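# Move cart and paper through door into yellow bay

## Task

Get the utility cart through the self-closing door into the other room and park it in the yellow bay so that every one of its four wheels is inside the taped outline, touching none of the tape. The case of copy paper must sit in the cart's top tray without any part of it overhanging the tray's edges. The door must be closed at the end. One or both robots may be used, and neither robot may tip over or be left leaning.

## Robot and tools

Robots: r1 and r2 are identical Hello Robot Stretch 4 units. Each has an omni-wheel base, a lift on a vertical mast and a single arm that telescopes forward, ending in a wrist (yaw, pitch, roll) and a two-finger gripper. Each is about 1.6 m tall; its base rim lies within 0.23 m of the base origin.

Frames: the base frame has its origin on the floor under the base centre, x forward, y left, z up, in metres. hand_pose (a point between the open fingertips) is reported in this frame and may be slightly wrong. The odometry frame is the base frame where the robot began the scene; base_odometry counts only wheel turns (heading in rad, left positive, -3.142 to 3.142), so slip shows up as travel. Each robot reports in its own frames, so only camera images, lidar_m and wrist_depth_mm reveal where the robots stand relative to each other.

move: one action. Top-level keys are "r1", "r2", "cameras" and "blocking" (always false, or the call is refused). Each robot key holds an object for that robot only; an omitted robot gets nothing new. Inside it: "base" is an offset from where the base last measured itself, not a pose: translate_m (forward +, -2 to 2 m), strafe_m (left +, -2 to 2 m), rotate_rad (counter-clockwise +, -3.2 to 3.2 rad). translate_m and strafe_m may be combined for a straight diagonal path; rotate_rad must be sent alone. "joints" gives absolute targets by name: lift_m 0 to 1.2 m; arm_m 0 to 0.55 m extension; wrist_yaw_rad -1.134 to 4.276 (0 forward, + left, 3.14 stowed back); wrist_pitch_rad -1.117 to 4.259 (0 level, 1.57 pointing down); wrist_roll_rad -1.117 to 4.259 (+ clockwise seen from behind); gripper_m -0.038 to 0.141 m fingertip gap. Targets past a joint's range are clipped and reported. Optional "pace" is "slow", "default", "fast" or "max"; "speeds" sets top speeds per joint (not gripper); "contact_limits" sets, 0 lightest to 1 hardest (default 0.5), how hard arm_m, lift_m or a base command may push before stopping, placed next to that same command. A base limit persists until the next action with "base". {"end_of_arm": "enable_torque"} alone re-powers a wrist or gripper motor that switched off. All motions in an action start together. A later move replaces only the targets it names; other motions continue. Unknown keys make a call invalid; other bad values get it refused, and a refusal or an unplanned stop cancels the rest of that reply's move, wait and finished_scene calls.

wait: seconds 0 to 10, optional cameras. Returns early once any running move comes to rest. wait(0) reports the "earlier move" status.

stop: brakes all running motions on both robots and returns at rest; braked motions read "stopped" and may keep pressing. It also re-brakes slack wheels; a "stop: ..." line says whether they hold.

zoom_image: camera name and region [x0, y0, x1, y1] in pixels from the top-left, at most 504 by 504, on that camera's latest image.

finished_scene: scene is the current scene number (an empty move shows it). Irreversible; the goal must hold with the robots left alone.

Cameras: r1_head_camera, r1_head_left_camera, r1_head_right_camera, r1_wrist_camera, the same for r2, or "all". The "pictures" line gives image order; frames may lag the state slightly.

Results: "move: r1 done; r2 ..." sums each moved robot. base_status and joint_status show done, moving, off_target (resting short, maybe still pushing), contact_stop (held back, now slack), time_out (past 14 s; target dropped), limit_stop_at_own_body, limit_stop_at_tilt (lean over 6 degrees; joints and wheels go slack), or torque_fault. A robot under "as last shown" was not commanded and repeats old values. on_its_own lists uncommanded behaviour (slack, held, off; "held at" is a target). lidar_m: 12 distances in metres, 30-degree sectors, 1st ahead, counter-clockwise (4th left, 7th behind, 10th right); "-" means nothing seen or closer than 0.25 m; it misses glass and thin legs. wrist_depth_mm: 7x7 grid of depths 100 to 2000 mm from the top left. base_tilt in degrees (forward, right) with up to 3 degrees of bias. turned_by_wheels versus turned_by_imu differing by over ~0.1 rad in a move means slip or a collision. motor_effort is percent of maximum with the last action's peak in brackets; servo_current in mA for wrist and gripper.

Gripping: command a gap more than 0.015 below the object's width; about 0.06 below resists tugs. Use -0.02 or less to close behind a handle. Neither the reading nor "done" proves a grasp; look for higher gripper servo_current. Open before twisting base or wrist while pinching a thin rim.

Avoid: robots pressing on each other (bases touching, a gripper squeezing the other's fingers) fails the task; two robots' travel can differ by ~3 cm per metre, which strains a shared load. Self-collision risks: gripper over the base with low lift, tilting up while rolled, yaw plus pitch below about -1.1, wrist yaw above 3.4 with arm out. Tipping risk: over 1 kg held with arm_m above 0.2 while driving or turning, especially fast, or strong pushes with a high gripper. Lifting a load needs lift_m contact limit at least 0.15 (1 kg) or 0.3 (2 kg). High lift slows the base. Don't slam, hit fixed or heavy objects hard, drop things or let parts fall. Loose objects may occasionally be nudged by an outside push.

Each tool is called after "Request:" by a JSON object that holds its "name" and its "arguments", one argument or row to a line.

## Session

Request:
{"name": "move", "arguments": {

}}

Scene clock: 0.00 s.
r1.base_odometry: x=+0.000 y=+0.000 heading=+0.000
r1.turned_by_wheels: +0.000
r1.turned_by_imu: +0.000
r1.base_tilt: forward=-1.6 right=+1.3
r1.lidar_m: 1.92 2.25 3.81 1.93 0.97 0.84 0.83 0.93 0.77 0.76 0.93 1.59
r1.base_status: not commanded
r1.joint_positions: lift_m=+0.127 arm_m=+0.000 wrist_yaw_rad=+3.089 wrist_pitch_rad=+0.002 wrist_roll_rad=+0.000 gripper_m=+0.056
r1.joint_status: not commanded
r1.measured_speeds: all 0
r1.motor_effort: lift_m=+20 arm_m=-4 wheel_0=+0 wheel_1=+1 wheel_2=+1
r1.servo_current: wrist_yaw_rad=39 wrist_pitch_rad=46 wrist_roll_rad=65 gripper_m=39
r1.hand_pose: x=-0.1125 y=+0.1024 z=+0.3046 quat_wxyz=(+0.026, -0.001, +0.000, +1.000) (m; r1's base frame)
r1.wrist_depth_mm: 137 138 - - - - - / 113 139 - - - - - / 117 140 224 - - - - / 137 161 - - - - - / - - - - - - - / - - 191 - 187 - - / 842 759 750 788 788 732 768
r2.base_odometry: x=+0.000 y=+0.000 heading=+0.000
r2.turned_by_wheels: +0.000
r2.turned_by_imu: +0.000
r2.base_tilt: forward=-0.6 right=+0.1
r2.lidar_m: 2.02 1.45 1.40 1.49 2.01 2.22 2.34 3.17 1.60 3.62 2.59 2.46
r2.base_status: not commanded
r2.joint_positions: lift_m=+0.295 arm_m=+0.000 wrist_yaw_rad=+3.133 wrist_pitch_rad=+0.002 wrist_roll_rad=+0.000 gripper_m=+0.056
r2.joint_status: not commanded
r2.measured_speeds: all 0
r2.motor_effort: lift_m=+18 arm_m=-4 wheel_0=+0 wheel_1=-1 wheel_2=+0
r2.servo_current: wrist_yaw_rad=46 wrist_pitch_rad=39 wrist_roll_rad=46 gripper_m=59
r2.hand_pose: x=-0.1167 y=+0.0898 z=+0.4727 quat_wxyz=(+0.004, -0.001, +0.000, +1.000) (m; r2's base frame)
r2.wrist_depth_mm: - 140 - - - - - / - 126 150 - - - - / - 130 185 - - - - / 144 143 272 - - - - / 229 - - - - - - / 226 1576 196 1576 190 1618 1464 / 226 1060 1138 - - 1025 1060
pictures: r1_head_camera, r1_head_left_camera, r1_head_right_camera, r1_wrist_camera, r2_head_camera, r2_head_left_camera, r2_head_right_camera, r2_wrist_camera
Images, in order (width x height): r1_head_camera 420x560, r1_head_left_camera 420x672, r1_head_right_camera 420x672, r1_wrist_camera 616x392, r2_head_camera 420x560, r2_head_left_camera 420x672, r2_head_right_camera 420x672, r2_wrist_camera 616x392.

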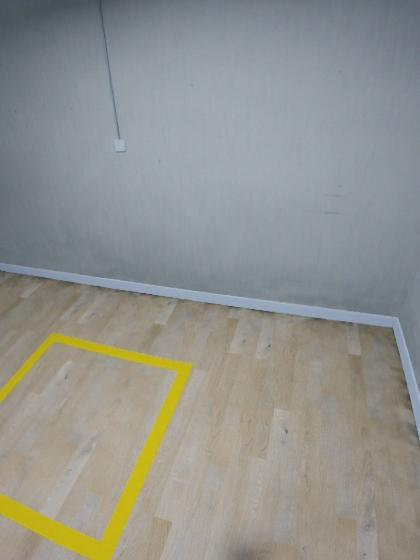

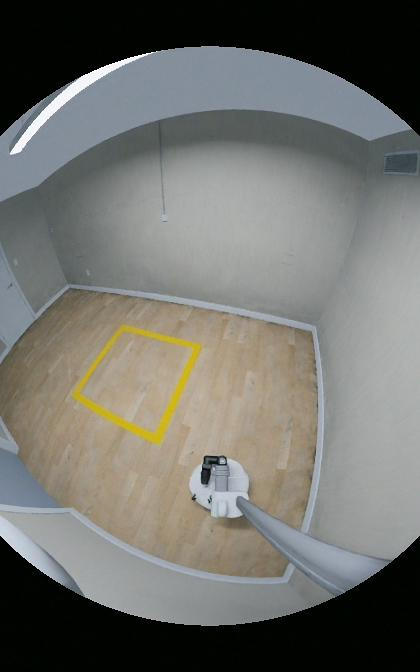

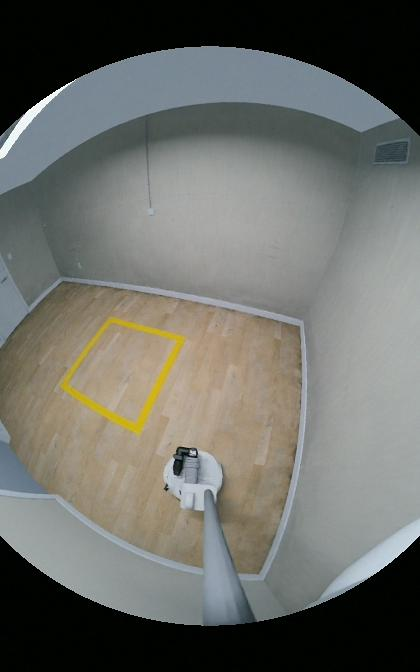

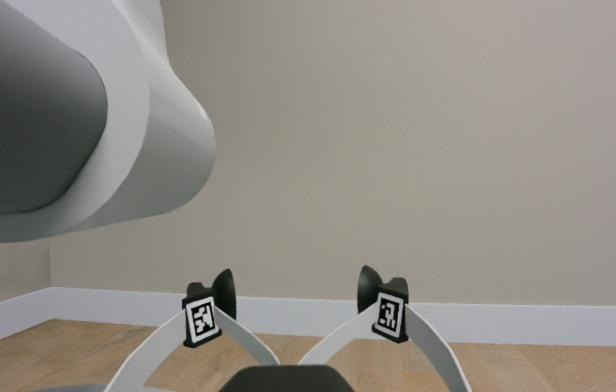

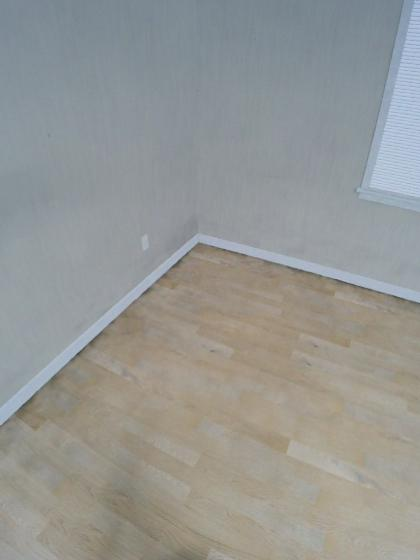

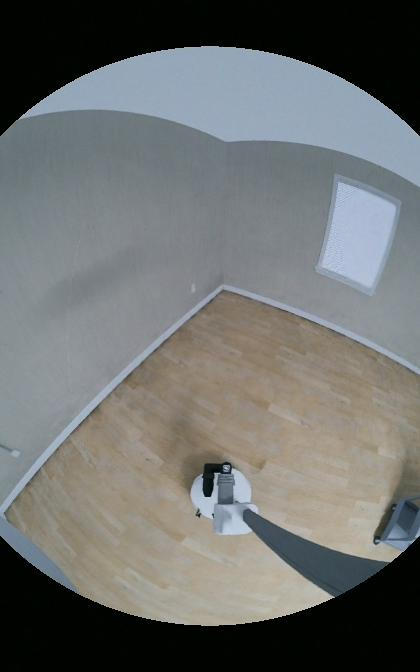

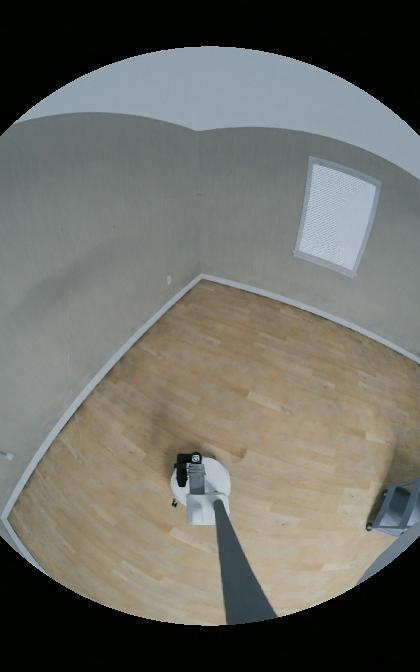

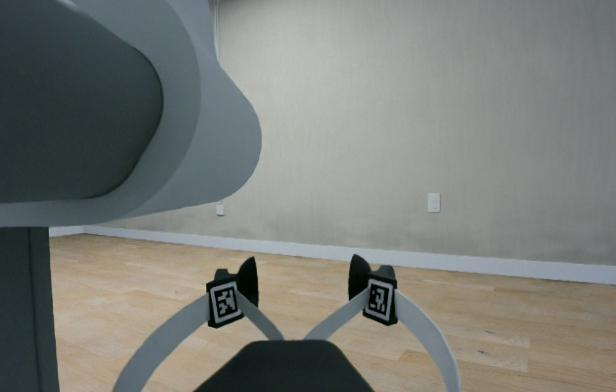

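Request:
{"name": "move", "arguments": {
  "blocking": false,
  "r1": {"base":{"rotate_rad":1.5},"pace":"fast"},
  "r2": {"base":{"rotate_rad":-1.8},"pace":"fast"}
}}

Request:
{"name": "wait", "arguments": {
  "seconds": 1.5
}}

Request:
{"name": "wait", "arguments": {
  "seconds": 0.5,
  "cameras": ["r1_head_camera","r1_head_left_camera","r1_head_right_camera","r2_head_camera","r2_head_left_camera","r2_head_right_camera"]
}}

Scene clock: 4.50 s.
move: r1 moving; r2 moving
r1.base_odometry: x=+0.000 y=+0.000 heading=+0.378
r1.turned_by_wheels: +0.378
r1.turned_by_imu: +0.379
r1.base_tilt: forward=-1.6 right=+1.2
r1.lidar_m: 2.06 3.10 2.42 1.11 0.86 0.81 0.91 0.78 0.78 0.85 1.27 1.93
r1.base_status: rotate_rad moving
r1.joint_positions: lift_m=+0.127 arm_m=+0.000 wrist_yaw_rad=+3.089 wrist_pitch_rad=+0.002 wrist_roll_rad=+0.000 gripper_m=+0.056
r1.joint_status: not commanded
r1.measured_speeds: translate_m=+0.000 strafe_m=+0.000 rotate_rad=+1.458 lift_m=+0.000 arm_m=+0.000 wrist_yaw_rad=+0.000 wrist_pitch_rad=+0.000 wrist_roll_rad=+0.000
r1.motor_effort: lift_m=+20(20) arm_m=-4(4) wheel_0=-9(10) wheel_1=-8(10) wheel_2=-9(9)
r1.servo_current: wrist_yaw_rad=59(59) wrist_pitch_rad=39(46) wrist_roll_rad=46(59) gripper_m=39(39)
r1.hand_pose: x=-0.1125 y=+0.1024 z=+0.3046 quat_wxyz=(+0.026, -0.001, +0.000, +1.000) (m; r1's base frame)
r1.wrist_depth_mm: 136 138 - - - - - / 113 139 - - - - - / 118 140 229 - - - - / 137 161 - - - - - / - - - - - - - / - 991 190 - 187 - - / 778 750 750 798 750 699 -
r2.base_odometry: x=+0.000 y=+0.000 heading=-0.378
r2.turned_by_wheels: -0.378
r2.turned_by_imu: -0.366
r2.base_tilt: forward=-0.7 right=+0.1
r2.lidar_m: 2.47 1.77 1.43 1.38 1.56 2.26 2.24 2.48 3.79 1.63 3.18 2.52
r2.base_status: rotate_rad moving
r2.joint_positions: lift_m=+0.295 arm_m=+0.000 wrist_yaw_rad=+3.133 wrist_pitch_rad=+0.002 wrist_roll_rad=+0.000 gripper_m=+0.056
r2.joint_status: not commanded
r2.measured_speeds: translate_m=+0.000 strafe_m=-0.001 rotate_rad=-1.461 lift_m=+0.000 arm_m=+0.000 wrist_yaw_rad=+0.000 wrist_pitch_rad=+0.000 wrist_roll_rad=+0.000
r2.motor_effort: lift_m=+18(18) arm_m=-4(4) wheel_0=+9(10) wheel_1=+10(12) wheel_2=+11(12)
r2.servo_current: wrist_yaw_rad=33(52) wrist_pitch_rad=39(46) wrist_roll_rad=52(52) gripper_m=39(59)
r2.hand_pose: x=-0.1167 y=+0.0898 z=+0.4727 quat_wxyz=(+0.004, -0.001, +0.000, +1.000) (m; r2's base frame)
r2.wrist_depth_mm: - 141 - - - - - / - 127 150 - - - - / - 130 184 - - - - / 144 143 272 - - - - / 229 - - - - - - / 227 1576 196 1576 190 1661 1464 / 226 1060 1138 - - 1060 1060
pictures: none

Scene clock: 5.70 s.
earlier move: r1 done; r2 moving
r1.base_odometry: x=+0.000 y=+0.000 heading=+1.500
r1.turned_by_wheels: +1.122
r1.turned_by_imu: +1.129
r1.base_tilt: forward=-1.6 right=+1.3
r1.lidar_m: 2.25 1.05 0.85 0.83 0.93 0.79 0.76 0.87 1.40 1.93 2.12 3.37
r1.base_status: done
r1.joint_positions: lift_m=+0.127 arm_m=+0.000 wrist_yaw_rad=+3.089 wrist_pitch_rad=+0.002 wrist_roll_rad=+0.000 gripper_m=+0.056
r1.joint_status: not commanded
r1.measured_speeds: all 0
r1.motor_effort: lift_m=+20(20) arm_m=-4(4) wheel_0=+0(11) wheel_1=-1(10) wheel_2=+1(10)
r1.servo_current: wrist_yaw_rad=59(59) wrist_pitch_rad=46(52) wrist_roll_rad=65(65) gripper_m=39(46)
r1.hand_pose: x=-0.1125 y=+0.1024 z=+0.3046 quat_wxyz=(+0.026, -0.001, +0.000, +1.000) (m; r1's base frame)
r1.wrist_depth_mm: 136 138 - - - - - / 113 139 - - - - - / 117 139 229 - - - - / 137 161 - - - - - / - - - - - - - / - - 191 - 187 - - / 831 741 750 143 750 732 768
r2.base_odometry: x=+0.000 y=+0.000 heading=-1.799
r2.turned_by_wheels: -1.422
r2.turned_by_imu: -1.384
r2.base_tilt: forward=-0.7 right=+0.1
r2.lidar_m: 1.65 2.87 2.48 2.55 1.60 1.41 1.41 1.70 2.22 2.24 2.68 1.60
r2.base_status: rotate_rad moving
r2.joint_positions: lift_m=+0.295 arm_m=+0.000 wrist_yaw_rad=+3.133 wrist_pitch_rad=+0.002 wrist_roll_rad=+0.000 gripper_m=+0.056
r2.joint_status: not commanded
r2.measured_speeds: all 0
r2.motor_effort: lift_m=+18(18) arm_m=-4(4) wheel_0=+5(13) wheel_1=+2(14) wheel_2=+3(12)
r2.servo_current: wrist_yaw_rad=39(59) wrist_pitch_rad=33(46) wrist_roll_rad=46(52) gripper_m=46(59)
r2.hand_pose: x=-0.1167 y=+0.0898 z=+0.4727 quat_wxyz=(+0.004, -0.001, +0.000, +1.000) (m; r2's base frame)
r2.wrist_depth_mm: - 140 - - - - - / - 127 141 - - - - / - 129 185 - - - - / 144 143 207 - - - - / 229 - - - - - - / 228 1576 194 1308 190 - - / 227 1060 1160 - - 1025 1060
wait: 1.20 of 1.5 s (r1 has come to rest)
pictures: none

Scene clock: 5.83 s.
earlier move: r2 done
r1.base_odometry: x=+0.000 y=+0.000 heading=+1.500
r1.turned_by_wheels: +0.000
r1.turned_by_imu: +0.000
r1.base_tilt: forward=-1.6 right=+1.3
r1.lidar_m: 2.23 1.05 0.86 0.84 0.93 0.76 0.75 0.83 1.40 1.93 2.17 3.37
r1.base_status: done
r1.joint_positions: lift_m=+0.127 arm_m=+0.000 wrist_yaw_rad=+3.089 wrist_pitch_rad=+0.002 wrist_roll_rad=+0.000 gripper_m=+0.056
r1.joint_status: not commanded
r1.measured_speeds: all 0
r1.motor_effort: lift_m=+20(20) arm_m=-4(4) wheel_0=-1(11) wheel_1=-1(10) wheel_2=+1(10)
r1.servo_current: wrist_yaw_rad=65(65) wrist_pitch_rad=39(52) wrist_roll_rad=59(65) gripper_m=39(46)
r1.hand_pose: x=-0.1125 y=+0.1024 z=+0.3046 quat_wxyz=(+0.026, -0.001, +0.000, +1.000) (m; r1's base frame)
r1.wrist_depth_mm: 136 139 - - - - - / 113 139 - - - - - / 117 139 228 - - - - / 137 162 - - - - - / - - - - - - - / - - 191 - 188 - - / 842 750 750 143 732 732 768
r2.base_odometry: x=+0.000 y=+0.000 heading=-1.799
r2.turned_by_wheels: +0.000
r2.turned_by_imu: +0.000
r2.base_tilt: forward=-0.7 right=+0.1
r2.lidar_m: 1.65 2.83 2.50 2.51 1.63 1.42 1.42 1.68 2.22 2.25 2.67 1.60
r2.base_status: done
r2.joint_positions: lift_m=+0.295 arm_m=+0.000 wrist_yaw_rad=+3.133 wrist_pitch_rad=+0.002 wrist_roll_rad=+0.000 gripper_m=+0.056
r2.joint_status: not commanded
r2.measured_speeds: all 0
r2.motor_effort: lift_m=+18(18) arm_m=-4(4) wheel_0=+3(13) wheel_1=+1(14) wheel_2=+2(12)
r2.servo_current: wrist_yaw_rad=46(59) wrist_pitch_rad=33(46) wrist_roll_rad=46(52) gripper_m=46(59)
r2.hand_pose: x=-0.1167 y=+0.0898 z=+0.4727 quat_wxyz=(+0.004, -0.001, +0.000, +1.000) (m; r2's base frame)
r2.wrist_depth_mm: - 140 - - - - - / - 126 141 - - - - / - 129 184 - - - - / 144 143 208 - - - - / 230 - - - - - - / 227 1576 194 1336 190 - - / 226 1042 1138 - - 1025 1060
wait: 0.13 of 0.5 s (r2 has come to rest)
pictures: r1_head_camera, r1_head_left_camera, r1_head_right_camera, r2_head_camera, r2_head_left_camera, r2_head_right_camera
Images, in order (width x height): r1_head_camera 420x560, r1_head_left_camera 420x672, r1_head_right_camera 420x672, r2_head_camera 420x560, r2_head_left_camera 420x672, r2_head_right_camera 420x672.

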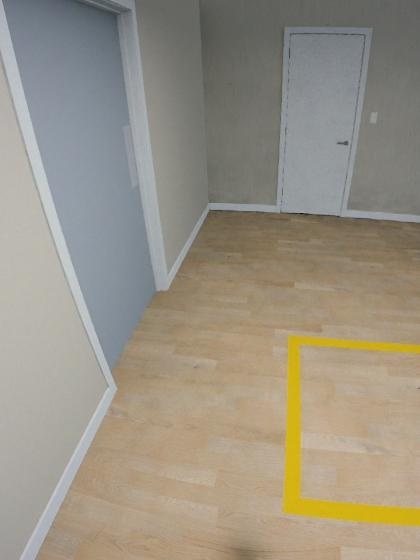

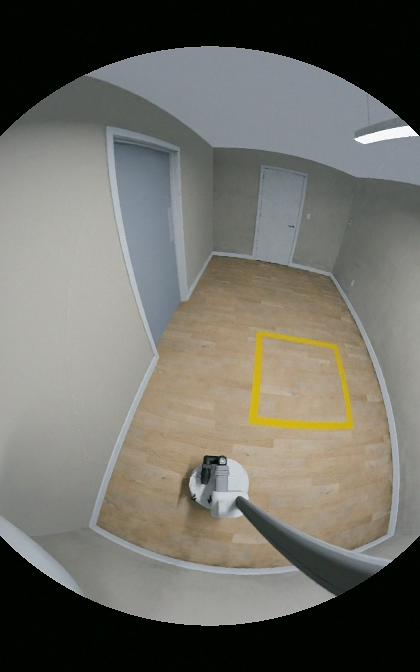

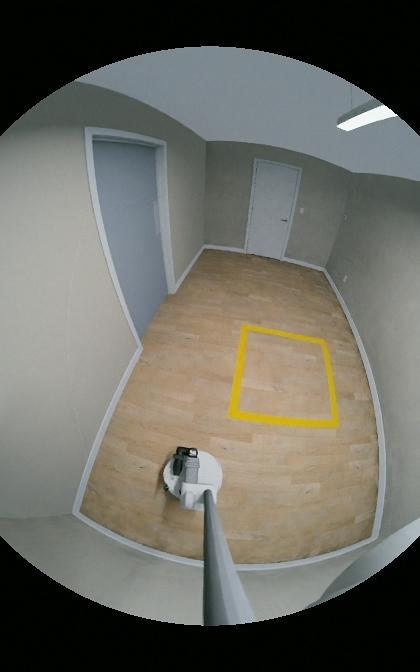

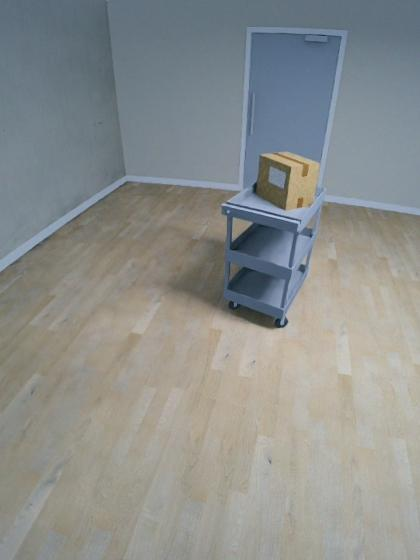

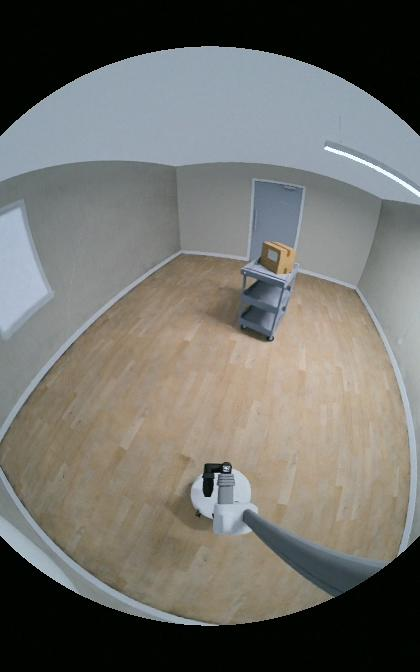

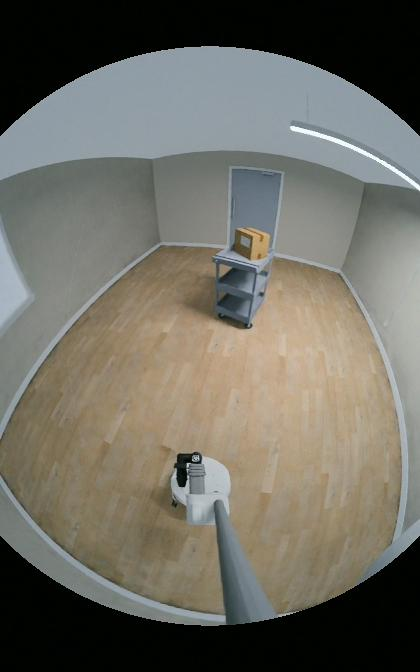

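Request:
{"name": "zoom_image", "arguments": {
  "camera": "r2_head_camera",
  "region": [190, 10, 370, 340]
}}

Request:
{"name": "zoom_image", "arguments": {
  "camera": "r1_head_camera",
  "region": [0, 0, 220, 400]
}}

Scaled by 1.527 from the camera's 420x560 image, which has a finer 1200x1600 frame.

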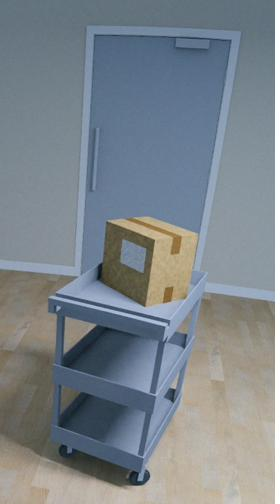

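Scaled by 1.260 from the camera's 420x560 image, which has a finer 600x800 frame.

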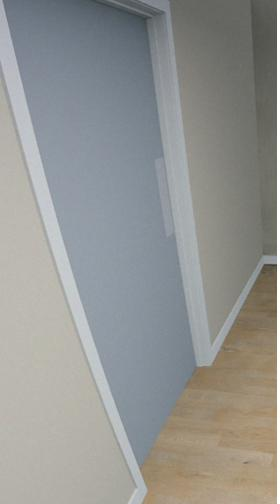

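Request:
{"name": "move", "arguments": {
  "blocking": false,
  "r1": {"base":{"translate_m":0.8,"strafe_m":-0.25},"pace":"fast"},
  "r2": {"base":{"translate_m":0.6},"joints":{"lift_m":0.95},"pace":"fast"}
}}

Request:
{"name": "wait", "arguments": {
  "seconds": 3.5
}}

Request:
{"name": "wait", "arguments": {
  "seconds": 1.5
}}

Request:
{"name": "move", "arguments": {
  "blocking": false,
  "r1": {"base":{"rotate_rad":1.45},"joints":{"lift_m":0.8,"wrist_yaw_rad":0},"pace":"fast"},
  "r2": {"joints":{"wrist_yaw_rad":0.0,"wrist_pitch_rad":0.6}}
}}

Request:
{"name": "wait", "arguments": {
  "seconds": 2
}}

Request:
{"name": "wait", "arguments": {
  "seconds": 1.5,
  "cameras": ["all"]
}}

Scene clock: 30.90 s.
move: r1 moving; r2 moving
r1.base_odometry: x=+0.019 y=+0.049 heading=+1.500
r1.turned_by_wheels: +0.000
r1.turned_by_imu: +0.000
r1.base_tilt: forward=-1.6 right=+1.2
r1.lidar_m: 2.20 1.05 0.87 0.85 0.96 0.82 0.82 0.94 1.51 1.90 2.12 3.39
r1.base_status: translate_m moving; strafe_m moving
r1.joint_positions: lift_m=+0.127 arm_m=+0.000 wrist_yaw_rad=+3.089 wrist_pitch_rad=+0.002 wrist_roll_rad=+0.000 gripper_m=+0.056
r1.joint_status: not commanded
r1.measured_speeds: translate_m=+0.193 strafe_m=-0.061 rotate_rad=-0.002 lift_m=+0.000 arm_m=+0.000 wrist_yaw_rad=+0.000 wrist_pitch_rad=+0.000 wrist_roll_rad=+0.000
r1.motor_effort: lift_m=+20(20) arm_m=-4(4) wheel_0=+8(13) wheel_1=+5(5) wheel_2=-11(11)
r1.servo_current: wrist_yaw_rad=46(52) wrist_pitch_rad=46(46) wrist_roll_rad=46(65) gripper_m=46(46)
r1.hand_pose: x=-0.1125 y=+0.1024 z=+0.3046 quat_wxyz=(+0.026, -0.001, +0.000, +1.000) (m; r1's base frame)
r1.wrist_depth_mm: - 138 - - - - - / 112 139 - - - - - / 116 139 219 - - - - / 137 157 - - - - - / - - - - - - - / - - 190 - 187 - - / 854 750 750 798 741 732 768
r2.base_odometry: x=-0.011 y=-0.049 heading=-1.799
r2.turned_by_wheels: +0.000
r2.turned_by_imu: +0.001
r2.base_tilt: forward=-0.6 right=+0.1
r2.lidar_m: 1.60 2.84 2.47 2.51 1.66 1.43 1.45 1.74 2.26 2.23 2.67 1.56
r2.base_status: translate_m moving
r2.joint_positions: lift_m=+0.358 arm_m=+0.000 wrist_yaw_rad=+3.133 wrist_pitch_rad=+0.002 wrist_roll_rad=+0.000 gripper_m=+0.056
r2.joint_status: lift_m moving
r2.measured_speeds: translate_m=+0.194 strafe_m=-0.002 rotate_rad=-0.001 lift_m=+0.243 arm_m=+0.000 wrist_yaw_rad=+0.000 wrist_pitch_rad=+0.000 wrist_roll_rad=+0.000
r2.motor_effort: lift_m=+21(24) arm_m=-4(4) wheel_0=+10(14) wheel_1=+8(9) wheel_2=-15(16)
r2.servo_current: wrist_yaw_rad=46(59) wrist_pitch_rad=39(46) wrist_roll_rad=52(59) gripper_m=52(52)
r2.hand_pose: x=-0.1167 y=+0.0898 z=+0.5357 quat_wxyz=(+0.004, -0.001, +0.000, +1.000) (m; r2's base frame)
r2.wrist_depth_mm: - 140 - - - - - / - 124 146 - - - - / - 127 187 - - - - / 144 143 218 - - - - / 228 - - - - - - / 224 1708 193 1430 190 - - / 223 1182 1255 - - 1138 1205
pictures: none

Scene clock: 33.20 s.
earlier move: r1 moving; r2 done
r1.base_odometry: x=+0.301 y=+0.769 heading=+1.500
r1.turned_by_wheels: +0.000
r1.turned_by_imu: -0.001
r1.base_tilt: forward=-1.6 right=+1.3
r1.lidar_m: 2.32 1.30 0.97 0.94 1.07 1.61 1.58 1.77 1.86 1.82 2.02 3.11
r1.base_status: translate_m moving; strafe_m moving
r1.joint_positions: lift_m=+0.127 arm_m=+0.000 wrist_yaw_rad=+3.089 wrist_pitch_rad=+0.002 wrist_roll_rad=+0.000 gripper_m=+0.056
r1.joint_status: not commanded
r1.measured_speeds: translate_m=+0.105 strafe_m=-0.033 rotate_rad=+0.001 lift_m=+0.000 arm_m=+0.000 wrist_yaw_rad=+0.000 wrist_pitch_rad=+0.000 wrist_roll_rad=+0.000
r1.motor_effort: lift_m=+20(20) arm_m=-4(4) wheel_0=+2(13) wheel_1=+4(6) wheel_2=+3(13)
r1.servo_current: wrist_yaw_rad=39(72) wrist_pitch_rad=39(52) wrist_roll_rad=52(65) gripper_m=39(52)
r1.hand_pose: x=-0.1125 y=+0.1024 z=+0.3046 quat_wxyz=(+0.026, -0.001, +0.000, +1.000) (m; r1's base frame)
r1.wrist_depth_mm: 136 139 - - - - - / 113 139 - - - - - / 117 140 229 - - - - / 137 162 - - - - - / 1661 - - - - - - / 1182 1160 194 1182 187 1138 1138 / 854 741 750 798 788 778 820
r2.base_odometry: x=-0.136 y=-0.584 heading=-1.799
r2.turned_by_wheels: +0.000
r2.turned_by_imu: +0.001
r2.base_tilt: forward=-0.7 right=+0.0
r2.lidar_m: 1.12 2.67 2.31 2.30 2.25 1.96 1.96 2.38 2.42 2.40 2.87 1.05
r2.base_status: done
r2.joint_positions: lift_m=+0.950 arm_m=+0.000 wrist_yaw_rad=+3.133 wrist_pitch_rad=+0.002 wrist_roll_rad=+0.000 gripper_m=+0.056
r2.joint_status: all done
r2.measured_speeds: all 0
r2.motor_effort: lift_m=+21(27) arm_m=-4(4) wheel_0=+1(14) wheel_1=+1(10) wheel_2=+0(17)
r2.servo_current: wrist_yaw_rad=46(65) wrist_pitch_rad=33(46) wrist_roll_rad=52(59) gripper_m=46(52)
r2.hand_pose: x=-0.1167 y=+0.0898 z=+1.1275 quat_wxyz=(+0.004, -0.001, +0.000, +1.000) (m; r2's base frame)
r2.wrist_depth_mm: - 140 - - - - - / - 126 151 - - - - / - 130 185 - - - - / 144 144 264 - - - - / 229 - - - - - - / 226 - 196 - 190 - - / 225 - - - - - -
wait: 2.30 of 3.5 s (r2 has come to rest)
pictures: none

Scene clock: 33.73 s.
earlier move: r1 done
r1.base_odometry: x=+0.306 y=+0.780 heading=+1.500
r1.turned_by_wheels: +0.000
r1.turned_by_imu: +0.000
r1.base_tilt: forward=-1.6 right=+1.3
r1.lidar_m: 2.32 1.28 0.96 0.95 1.07 1.60 1.60 1.77 1.84 1.81 2.00 3.11
r1.base_status: done
r1.joint_positions: lift_m=+0.127 arm_m=+0.000 wrist_yaw_rad=+3.089 wrist_pitch_rad=+0.002 wrist_roll_rad=+0.000 gripper_m=+0.056
r1.joint_status: not commanded
r1.measured_speeds: all 0
r1.motor_effort: lift_m=+20(20) arm_m=-4(4) wheel_0=+1(13) wheel_1=+2(6) wheel_2=+2(13)
r1.servo_current: wrist_yaw_rad=59(72) wrist_pitch_rad=39(52) wrist_roll_rad=52(65) gripper_m=33(52)
r1.hand_pose: x=-0.1125 y=+0.1024 z=+0.3046 quat_wxyz=(+0.026, -0.001, +0.000, +1.000) (m; r1's base frame)
r1.wrist_depth_mm: 136 138 - - - - - / 114 139 - - - - - / 118 139 229 - - - - / 137 162 - - - - - / 1708 - - - - - - / 1182 1205 194 1160 187 1160 1138 / 854 750 759 798 798 768 820
r2.base_odometry: x=-0.136 y=-0.584 heading=-1.799
r2.turned_by_wheels: +0.000
r2.turned_by_imu: +0.000
r2.base_tilt: forward=-0.7 right=+0.1
r2.lidar_m: 1.12 2.65 2.31 2.31 2.24 1.98 1.99 2.37 2.41 2.42 2.87 1.07
r2.base_status: done
r2.joint_positions: lift_m=+0.950 arm_m=+0.000 wrist_yaw_rad=+3.133 wrist_pitch_rad=+0.002 wrist_roll_rad=+0.000 gripper_m=+0.056
r2.joint_status: all done
r2.measured_speeds: all 0
r2.motor_effort: lift_m=+21(27) arm_m=-4(4) wheel_0=+1(14) wheel_1=+1(10) wheel_2=+0(17)
r2.servo_current: wrist_yaw_rad=39(65) wrist_pitch_rad=39(46) wrist_roll_rad=39(59) gripper_m=52(52)
r2.hand_pose: x=-0.1167 y=+0.0898 z=+1.1275 quat_wxyz=(+0.004, -0.001, +0.000, +1.000) (m; r2's base frame)
r2.wrist_depth_mm: - 141 - - - - - / - 126 151 - - - - / - 129 185 - - - - / 144 143 264 - - - - / 229 - - - - - - / 228 - 196 - 190 - - / 225 - - - - - -
wait: 0.53 of 1.5 s (r1 has come to rest)
pictures: none

Scene clock: 34.23 s.
move: r1 moving; r2 moving
r1.base_odometry: x=+0.306 y=+0.780 heading=+1.878
r1.turned_by_wheels: +0.378
r1.turned_by_imu: +0.379
r1.base_tilt: forward=-1.6 right=+1.3
r1.lidar_m: 1.48 0.99 0.94 1.01 1.42 1.61 1.66 1.90 1.84 1.91 2.69 3.07
r1.base_status: rotate_rad moving
r1.joint_positions: lift_m=+0.190 arm_m=+0.000 wrist_yaw_rad=+2.450 wrist_pitch_rad=+0.002 wrist_roll_rad=+0.000 gripper_m=+0.056
r1.joint_status: lift_m moving; wrist_yaw_rad moving
r1.measured_speeds: translate_m=+0.000 strafe_m=+0.000 rotate_rad=+1.462 lift_m=+0.244 arm_m=+0.000 wrist_yaw_rad=-1.820 wrist_pitch_rad=+0.000 wrist_roll_rad=+0.000
r1.motor_effort: lift_m=+29(29) arm_m=-4(4) wheel_0=-9(10) wheel_1=-7(11) wheel_2=-9(9)
r1.servo_current: wrist_yaw_rad=104(117) wrist_pitch_rad=39(46) wrist_roll_rad=65(65) gripper_m=39(52)
r1.hand_pose: x=+0.0046 y=+0.2513 z=+0.3674 quat_wxyz=(+0.339, -0.001, +0.000, +0.941) (m; r1's base frame)
r1.wrist_depth_mm: - - - - - - - / - - - - - - - / - - - - - - - / - - - - - - - / - - - - - - - / 1366 1366 191 1397 187 1229 - / 960 854 878 917 891 904 891
r2.base_odometry: x=-0.136 y=-0.584 heading=-1.799
r2.turned_by_wheels: +0.000
r2.turned_by_imu: +0.000
r2.base_tilt: forward=-0.7 right=+0.0
r2.lidar_m: 1.12 2.67 2.32 2.32 2.27 1.99 2.00 2.35 2.41 2.43 2.86 1.06
r2.base_status: not commanded
r2.joint_positions: lift_m=+0.950 arm_m=+0.000 wrist_yaw_rad=+2.569 wrist_pitch_rad=+0.527 wrist_roll_rad=+0.000 gripper_m=+0.056
r2.joint_status: wrist_yaw_rad moving; wrist_pitch_rad moving
r2.measured_speeds: translate_m=+0.000 strafe_m=+0.000 rotate_rad=+0.000 lift_m=+0.000 arm_m=+0.000 wrist_yaw_rad=-1.746 wrist_pitch_rad=+1.083 wrist_roll_rad=+0.000
r2.motor_effort: lift_m=+21(21) arm_m=-4(4) wheel_0=+1(2) wheel_1=+1(1) wheel_2=-1(1)
r2.servo_current: wrist_yaw_rad=111(143) wrist_pitch_rad=52(85) wrist_roll_rad=46(52) gripper_m=39(52)
r2.hand_pose: x=+0.0087 y=+0.2085 z=+0.9829 quat_wxyz=(+0.273, -0.250, +0.074, +0.926) (m; r2's base frame)
r2.wrist_depth_mm: - - - - - - - / - - - - - - - / - - - - - - - / - - - - - - - / 1863 1863 1808 1808 1808 1756 1708 / 1499 1499 196 1499 190 1464 1464 / 1281 1308 1255 - - 1229 1255
pictures: none

Scene clock: 36.13 s.
earlier move: r1 moving; r2 done
r1.base_odometry: x=+0.306 y=+0.780 heading=+2.950
r1.turned_by_wheels: +1.072
r1.turned_by_imu: +1.078
r1.base_tilt: forward=-1.6 right=+1.3
r1.lidar_m: 0.94 1.01 1.45 1.61 1.68 1.88 1.81 1.94 2.74 3.11 1.42 0.99
r1.base_status: done
r1.joint_positions: lift_m=+0.798 arm_m=+0.000 wrist_yaw_rad=+0.003 wrist_pitch_rad=+0.002 wrist_roll_rad=+0.000 gripper_m=+0.056
r1.joint_status: lift_m moving; wrist_yaw_rad moving
r1.measured_speeds: translate_m=+0.000 strafe_m=+0.000 rotate_rad=+0.000 lift_m=+0.048 arm_m=+0.000 wrist_yaw_rad=+0.000 wrist_pitch_rad=+0.000 wrist_roll_rad=+0.000
r1.motor_effort: lift_m=+25(29) arm_m=-4(4) wheel_0=-2(11) wheel_1=+1(11) wheel_2=+0(10)
r1.servo_current: wrist_yaw_rad=39(117) wrist_pitch_rad=39(52) wrist_roll_rad=46(65) gripper_m=39(52)
r1.hand_pose: x=+0.4595 y=-0.0866 z=+0.9755 quat_wxyz=(+1.000, +0.000, +0.001, +0.001) (m; r1's base frame)
r1.wrist_depth_mm: - - - - 741 - - / - - - - 741 - - / - - - - 741 - - / - - - - 750 - - / - - - - 741 - - / - - 190 - 187 - - / - 140 - 137 182 - -
r2.base_odometry: x=-0.136 y=-0.584 heading=-1.799
r2.turned_by_wheels: +0.000
r2.turned_by_imu: +0.000
r2.base_tilt: forward=-0.7 right=+0.1
r2.lidar_m: 1.12 2.66 2.31 2.31 2.25 1.99 1.99 2.36 2.41 2.43 2.89 1.07
r2.base_status: not commanded
r2.joint_positions: lift_m=+0.950 arm_m=+0.000 wrist_yaw_rad=+0.003 wrist_pitch_rad=+0.599 wrist_roll_rad=+0.000 gripper_m=+0.056
r2.joint_status: all done
r2.measured_speeds: all 0
r2.motor_effort: lift_m=+21(21) arm_m=-4(4) wheel_0=+1(2) wheel_1=+1(2) wheel_2=-1(1)
r2.servo_current: wrist_yaw_rad=46(163) wrist_pitch_rad=33(85) wrist_roll_rad=39(59) gripper_m=52(52)
r2.hand_pose: x=+0.4094 y=-0.0867 z=+0.9654 quat_wxyz=(+0.956, +0.000, +0.295, +0.001) (m; r2's base frame)
r2.wrist_depth_mm: - - - - - 976 991 / - - - - 931 946 - / - - - - - - - / - 1983 1921 1863 1138 991 1863 / 1618 1618 1576 1618 - 1464 1537 / 1366 1366 196 1366 190 1281 1281 / 1229 1182 1229 - - 1138 1138
wait: 1.90 of 2 s (r2 has come to rest)
pictures: none

Scene clock: 36.50 s.
earlier move: r1 done
r1.base_odometry: x=+0.306 y=+0.780 heading=+2.950
r1.turned_by_wheels: +0.000
r1.turned_by_imu: +0.000
r1.base_tilt: forward=-1.5 right=+1.3
r1.lidar_m: 0.95 1.02 1.44 1.60 1.71 1.88 1.80 1.93 2.75 3.11 1.44 0.97
r1.base_status: done
r1.joint_positions: lift_m=+0.800 arm_m=+0.000 wrist_yaw_rad=+0.003 wrist_pitch_rad=+0.002 wrist_roll_rad=+0.000 gripper_m=+0.056
r1.joint_status: all done
r1.measured_speeds: all 0
r1.motor_effort: lift_m=+25(29) arm_m=-4(4) wheel_0=-1(11) wheel_1=+1(11) wheel_2=+0(10)
r1.servo_current: wrist_yaw_rad=59(117) wrist_pitch_rad=46(52) wrist_roll_rad=65(65) gripper_m=39(52)
r1.hand_pose: x=+0.4595 y=-0.0866 z=+0.9771 quat_wxyz=(+1.000, +0.000, +0.001, +0.001) (m; r1's base frame)
r1.wrist_depth_mm: - - - - 732 - - / - - - - 788 - - / - - - - 750 - - / - - - - 741 - - / - - - - 741 - - / - - 190 - 187 - - / - 141 - 137 181 - -
r2.base_odometry: x=-0.136 y=-0.584 heading=-1.799
r2.turned_by_wheels: +0.000
r2.turned_by_imu: +0.000
r2.base_tilt: forward=-0.7 right=+0.0
r2.lidar_m: 1.13 2.63 2.29 2.32 2.27 1.99 1.99 2.36 2.41 2.40 2.87 1.05
r2.base_status: not commanded
r2.joint_positions: lift_m=+0.950 arm_m=+0.000 wrist_yaw_rad=+0.003 wrist_pitch_rad=+0.599 wrist_roll_rad=+0.000 gripper_m=+0.056
r2.joint_status: all done
r2.measured_speeds: all 0
r2.motor_effort: lift_m=+21(21) arm_m=-4(4) wheel_0=+1(2) wheel_1=+1(2) wheel_2=+0(1)
r2.servo_current: wrist_yaw_rad=52(163) wrist_pitch_rad=39(85) wrist_roll_rad=59(59) gripper_m=39(52)
r2.hand_pose: x=+0.4094 y=-0.0867 z=+0.9654 quat_wxyz=(+0.956, +0.000, +0.295, +0.001) (m; r2's base frame)
r2.wrist_depth_mm: - - - - - 960 991 / - - - - 946 960 - / - - - - - - - / 1921 1983 1921 1863 1098 976 1863 / 1576 1618 1618 1618 - 1464 1576 / 1366 1336 195 1336 190 1308 1308 / 1205 1182 1229 - - 1160 1160
wait: 0.37 of 1.5 s (r1 has come to rest)
pictures: r1_head_camera, r1_head_left_camera, r1_head_right_camera, r1_wrist_camera, r2_head_camera, r2_head_left_camera, r2_head_right_camera, r2_wrist_camera
Images, in order (width x height): r1_head_camera 420x560, r1_head_left_camera 420x672, r1_head_right_camera 420x672, r1_wrist_camera 616x392, r2_head_camera 420x560, r2_head_left_camera 420x672, r2_head_right_camera 420x672, r2_wrist_camera 616x392.

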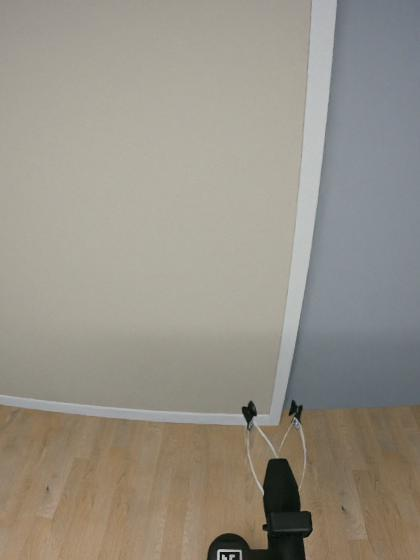

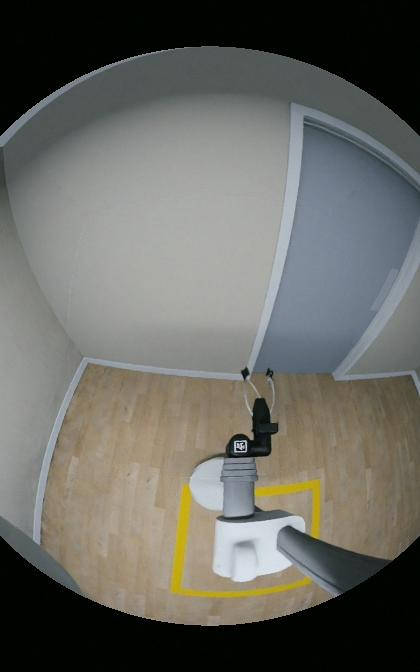

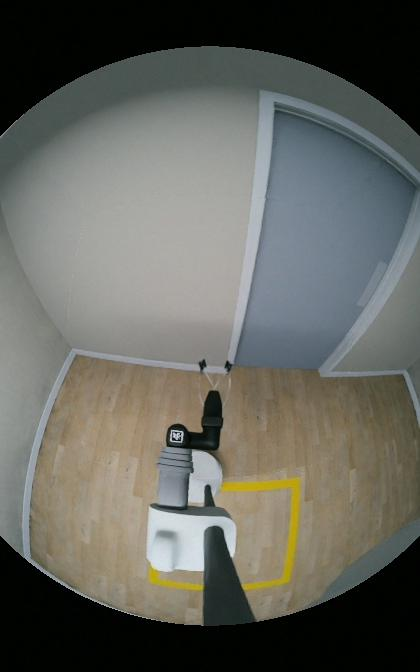

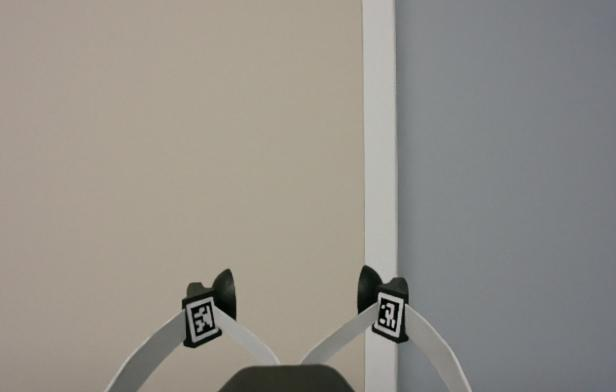

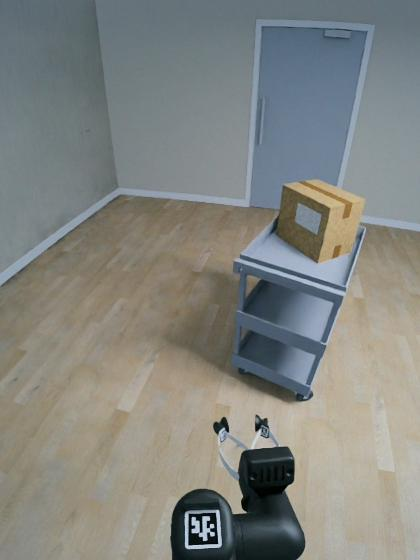

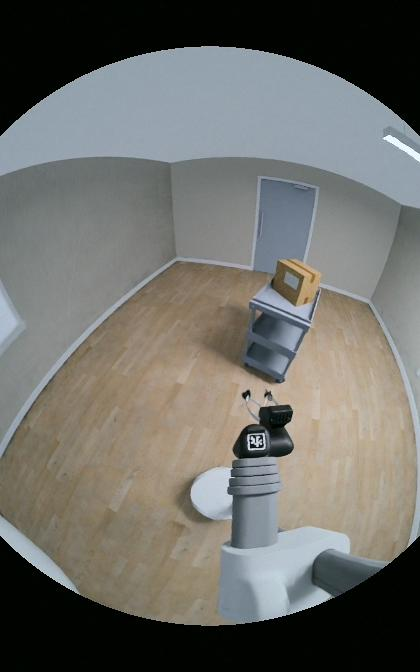

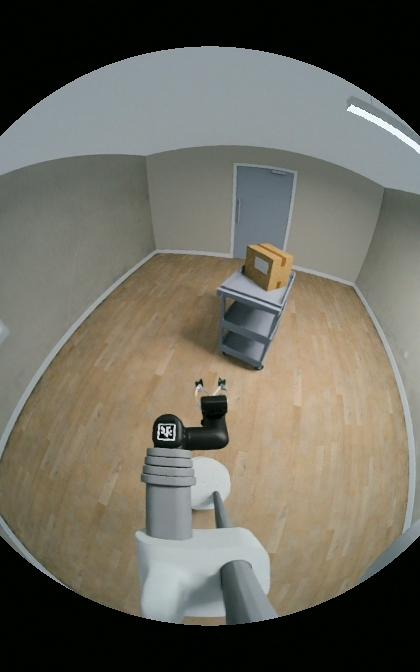

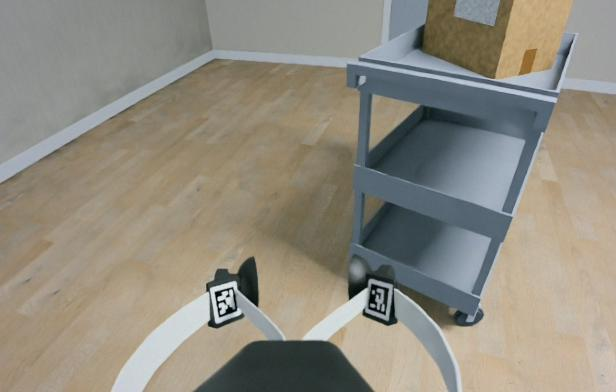

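Request:
{"name": "zoom_image", "arguments": {
  "camera": "r2_head_camera",
  "region": [210, 10, 400, 410]
}}

Request:
{"name": "zoom_image", "arguments": {
  "camera": "r2_head_left_camera",
  "region": [210, 160, 390, 400]
}}

Scaled by 1.260 from the camera's 420x560 image, which has a finer 1200x1600 frame.

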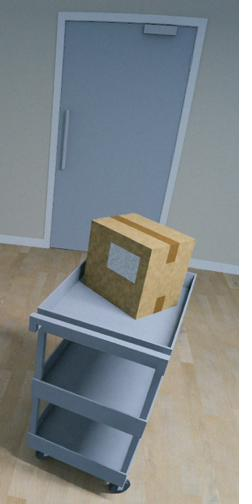

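Scaled by 2.100 from the camera's 420x672 image, which has a finer 600x960 frame.

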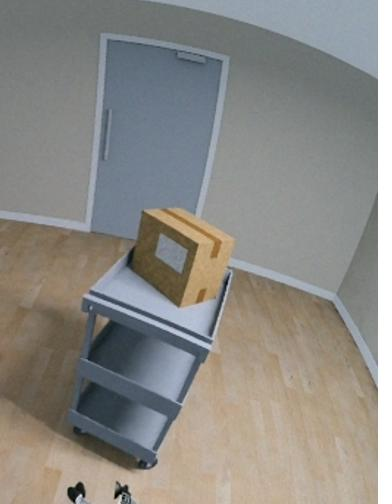

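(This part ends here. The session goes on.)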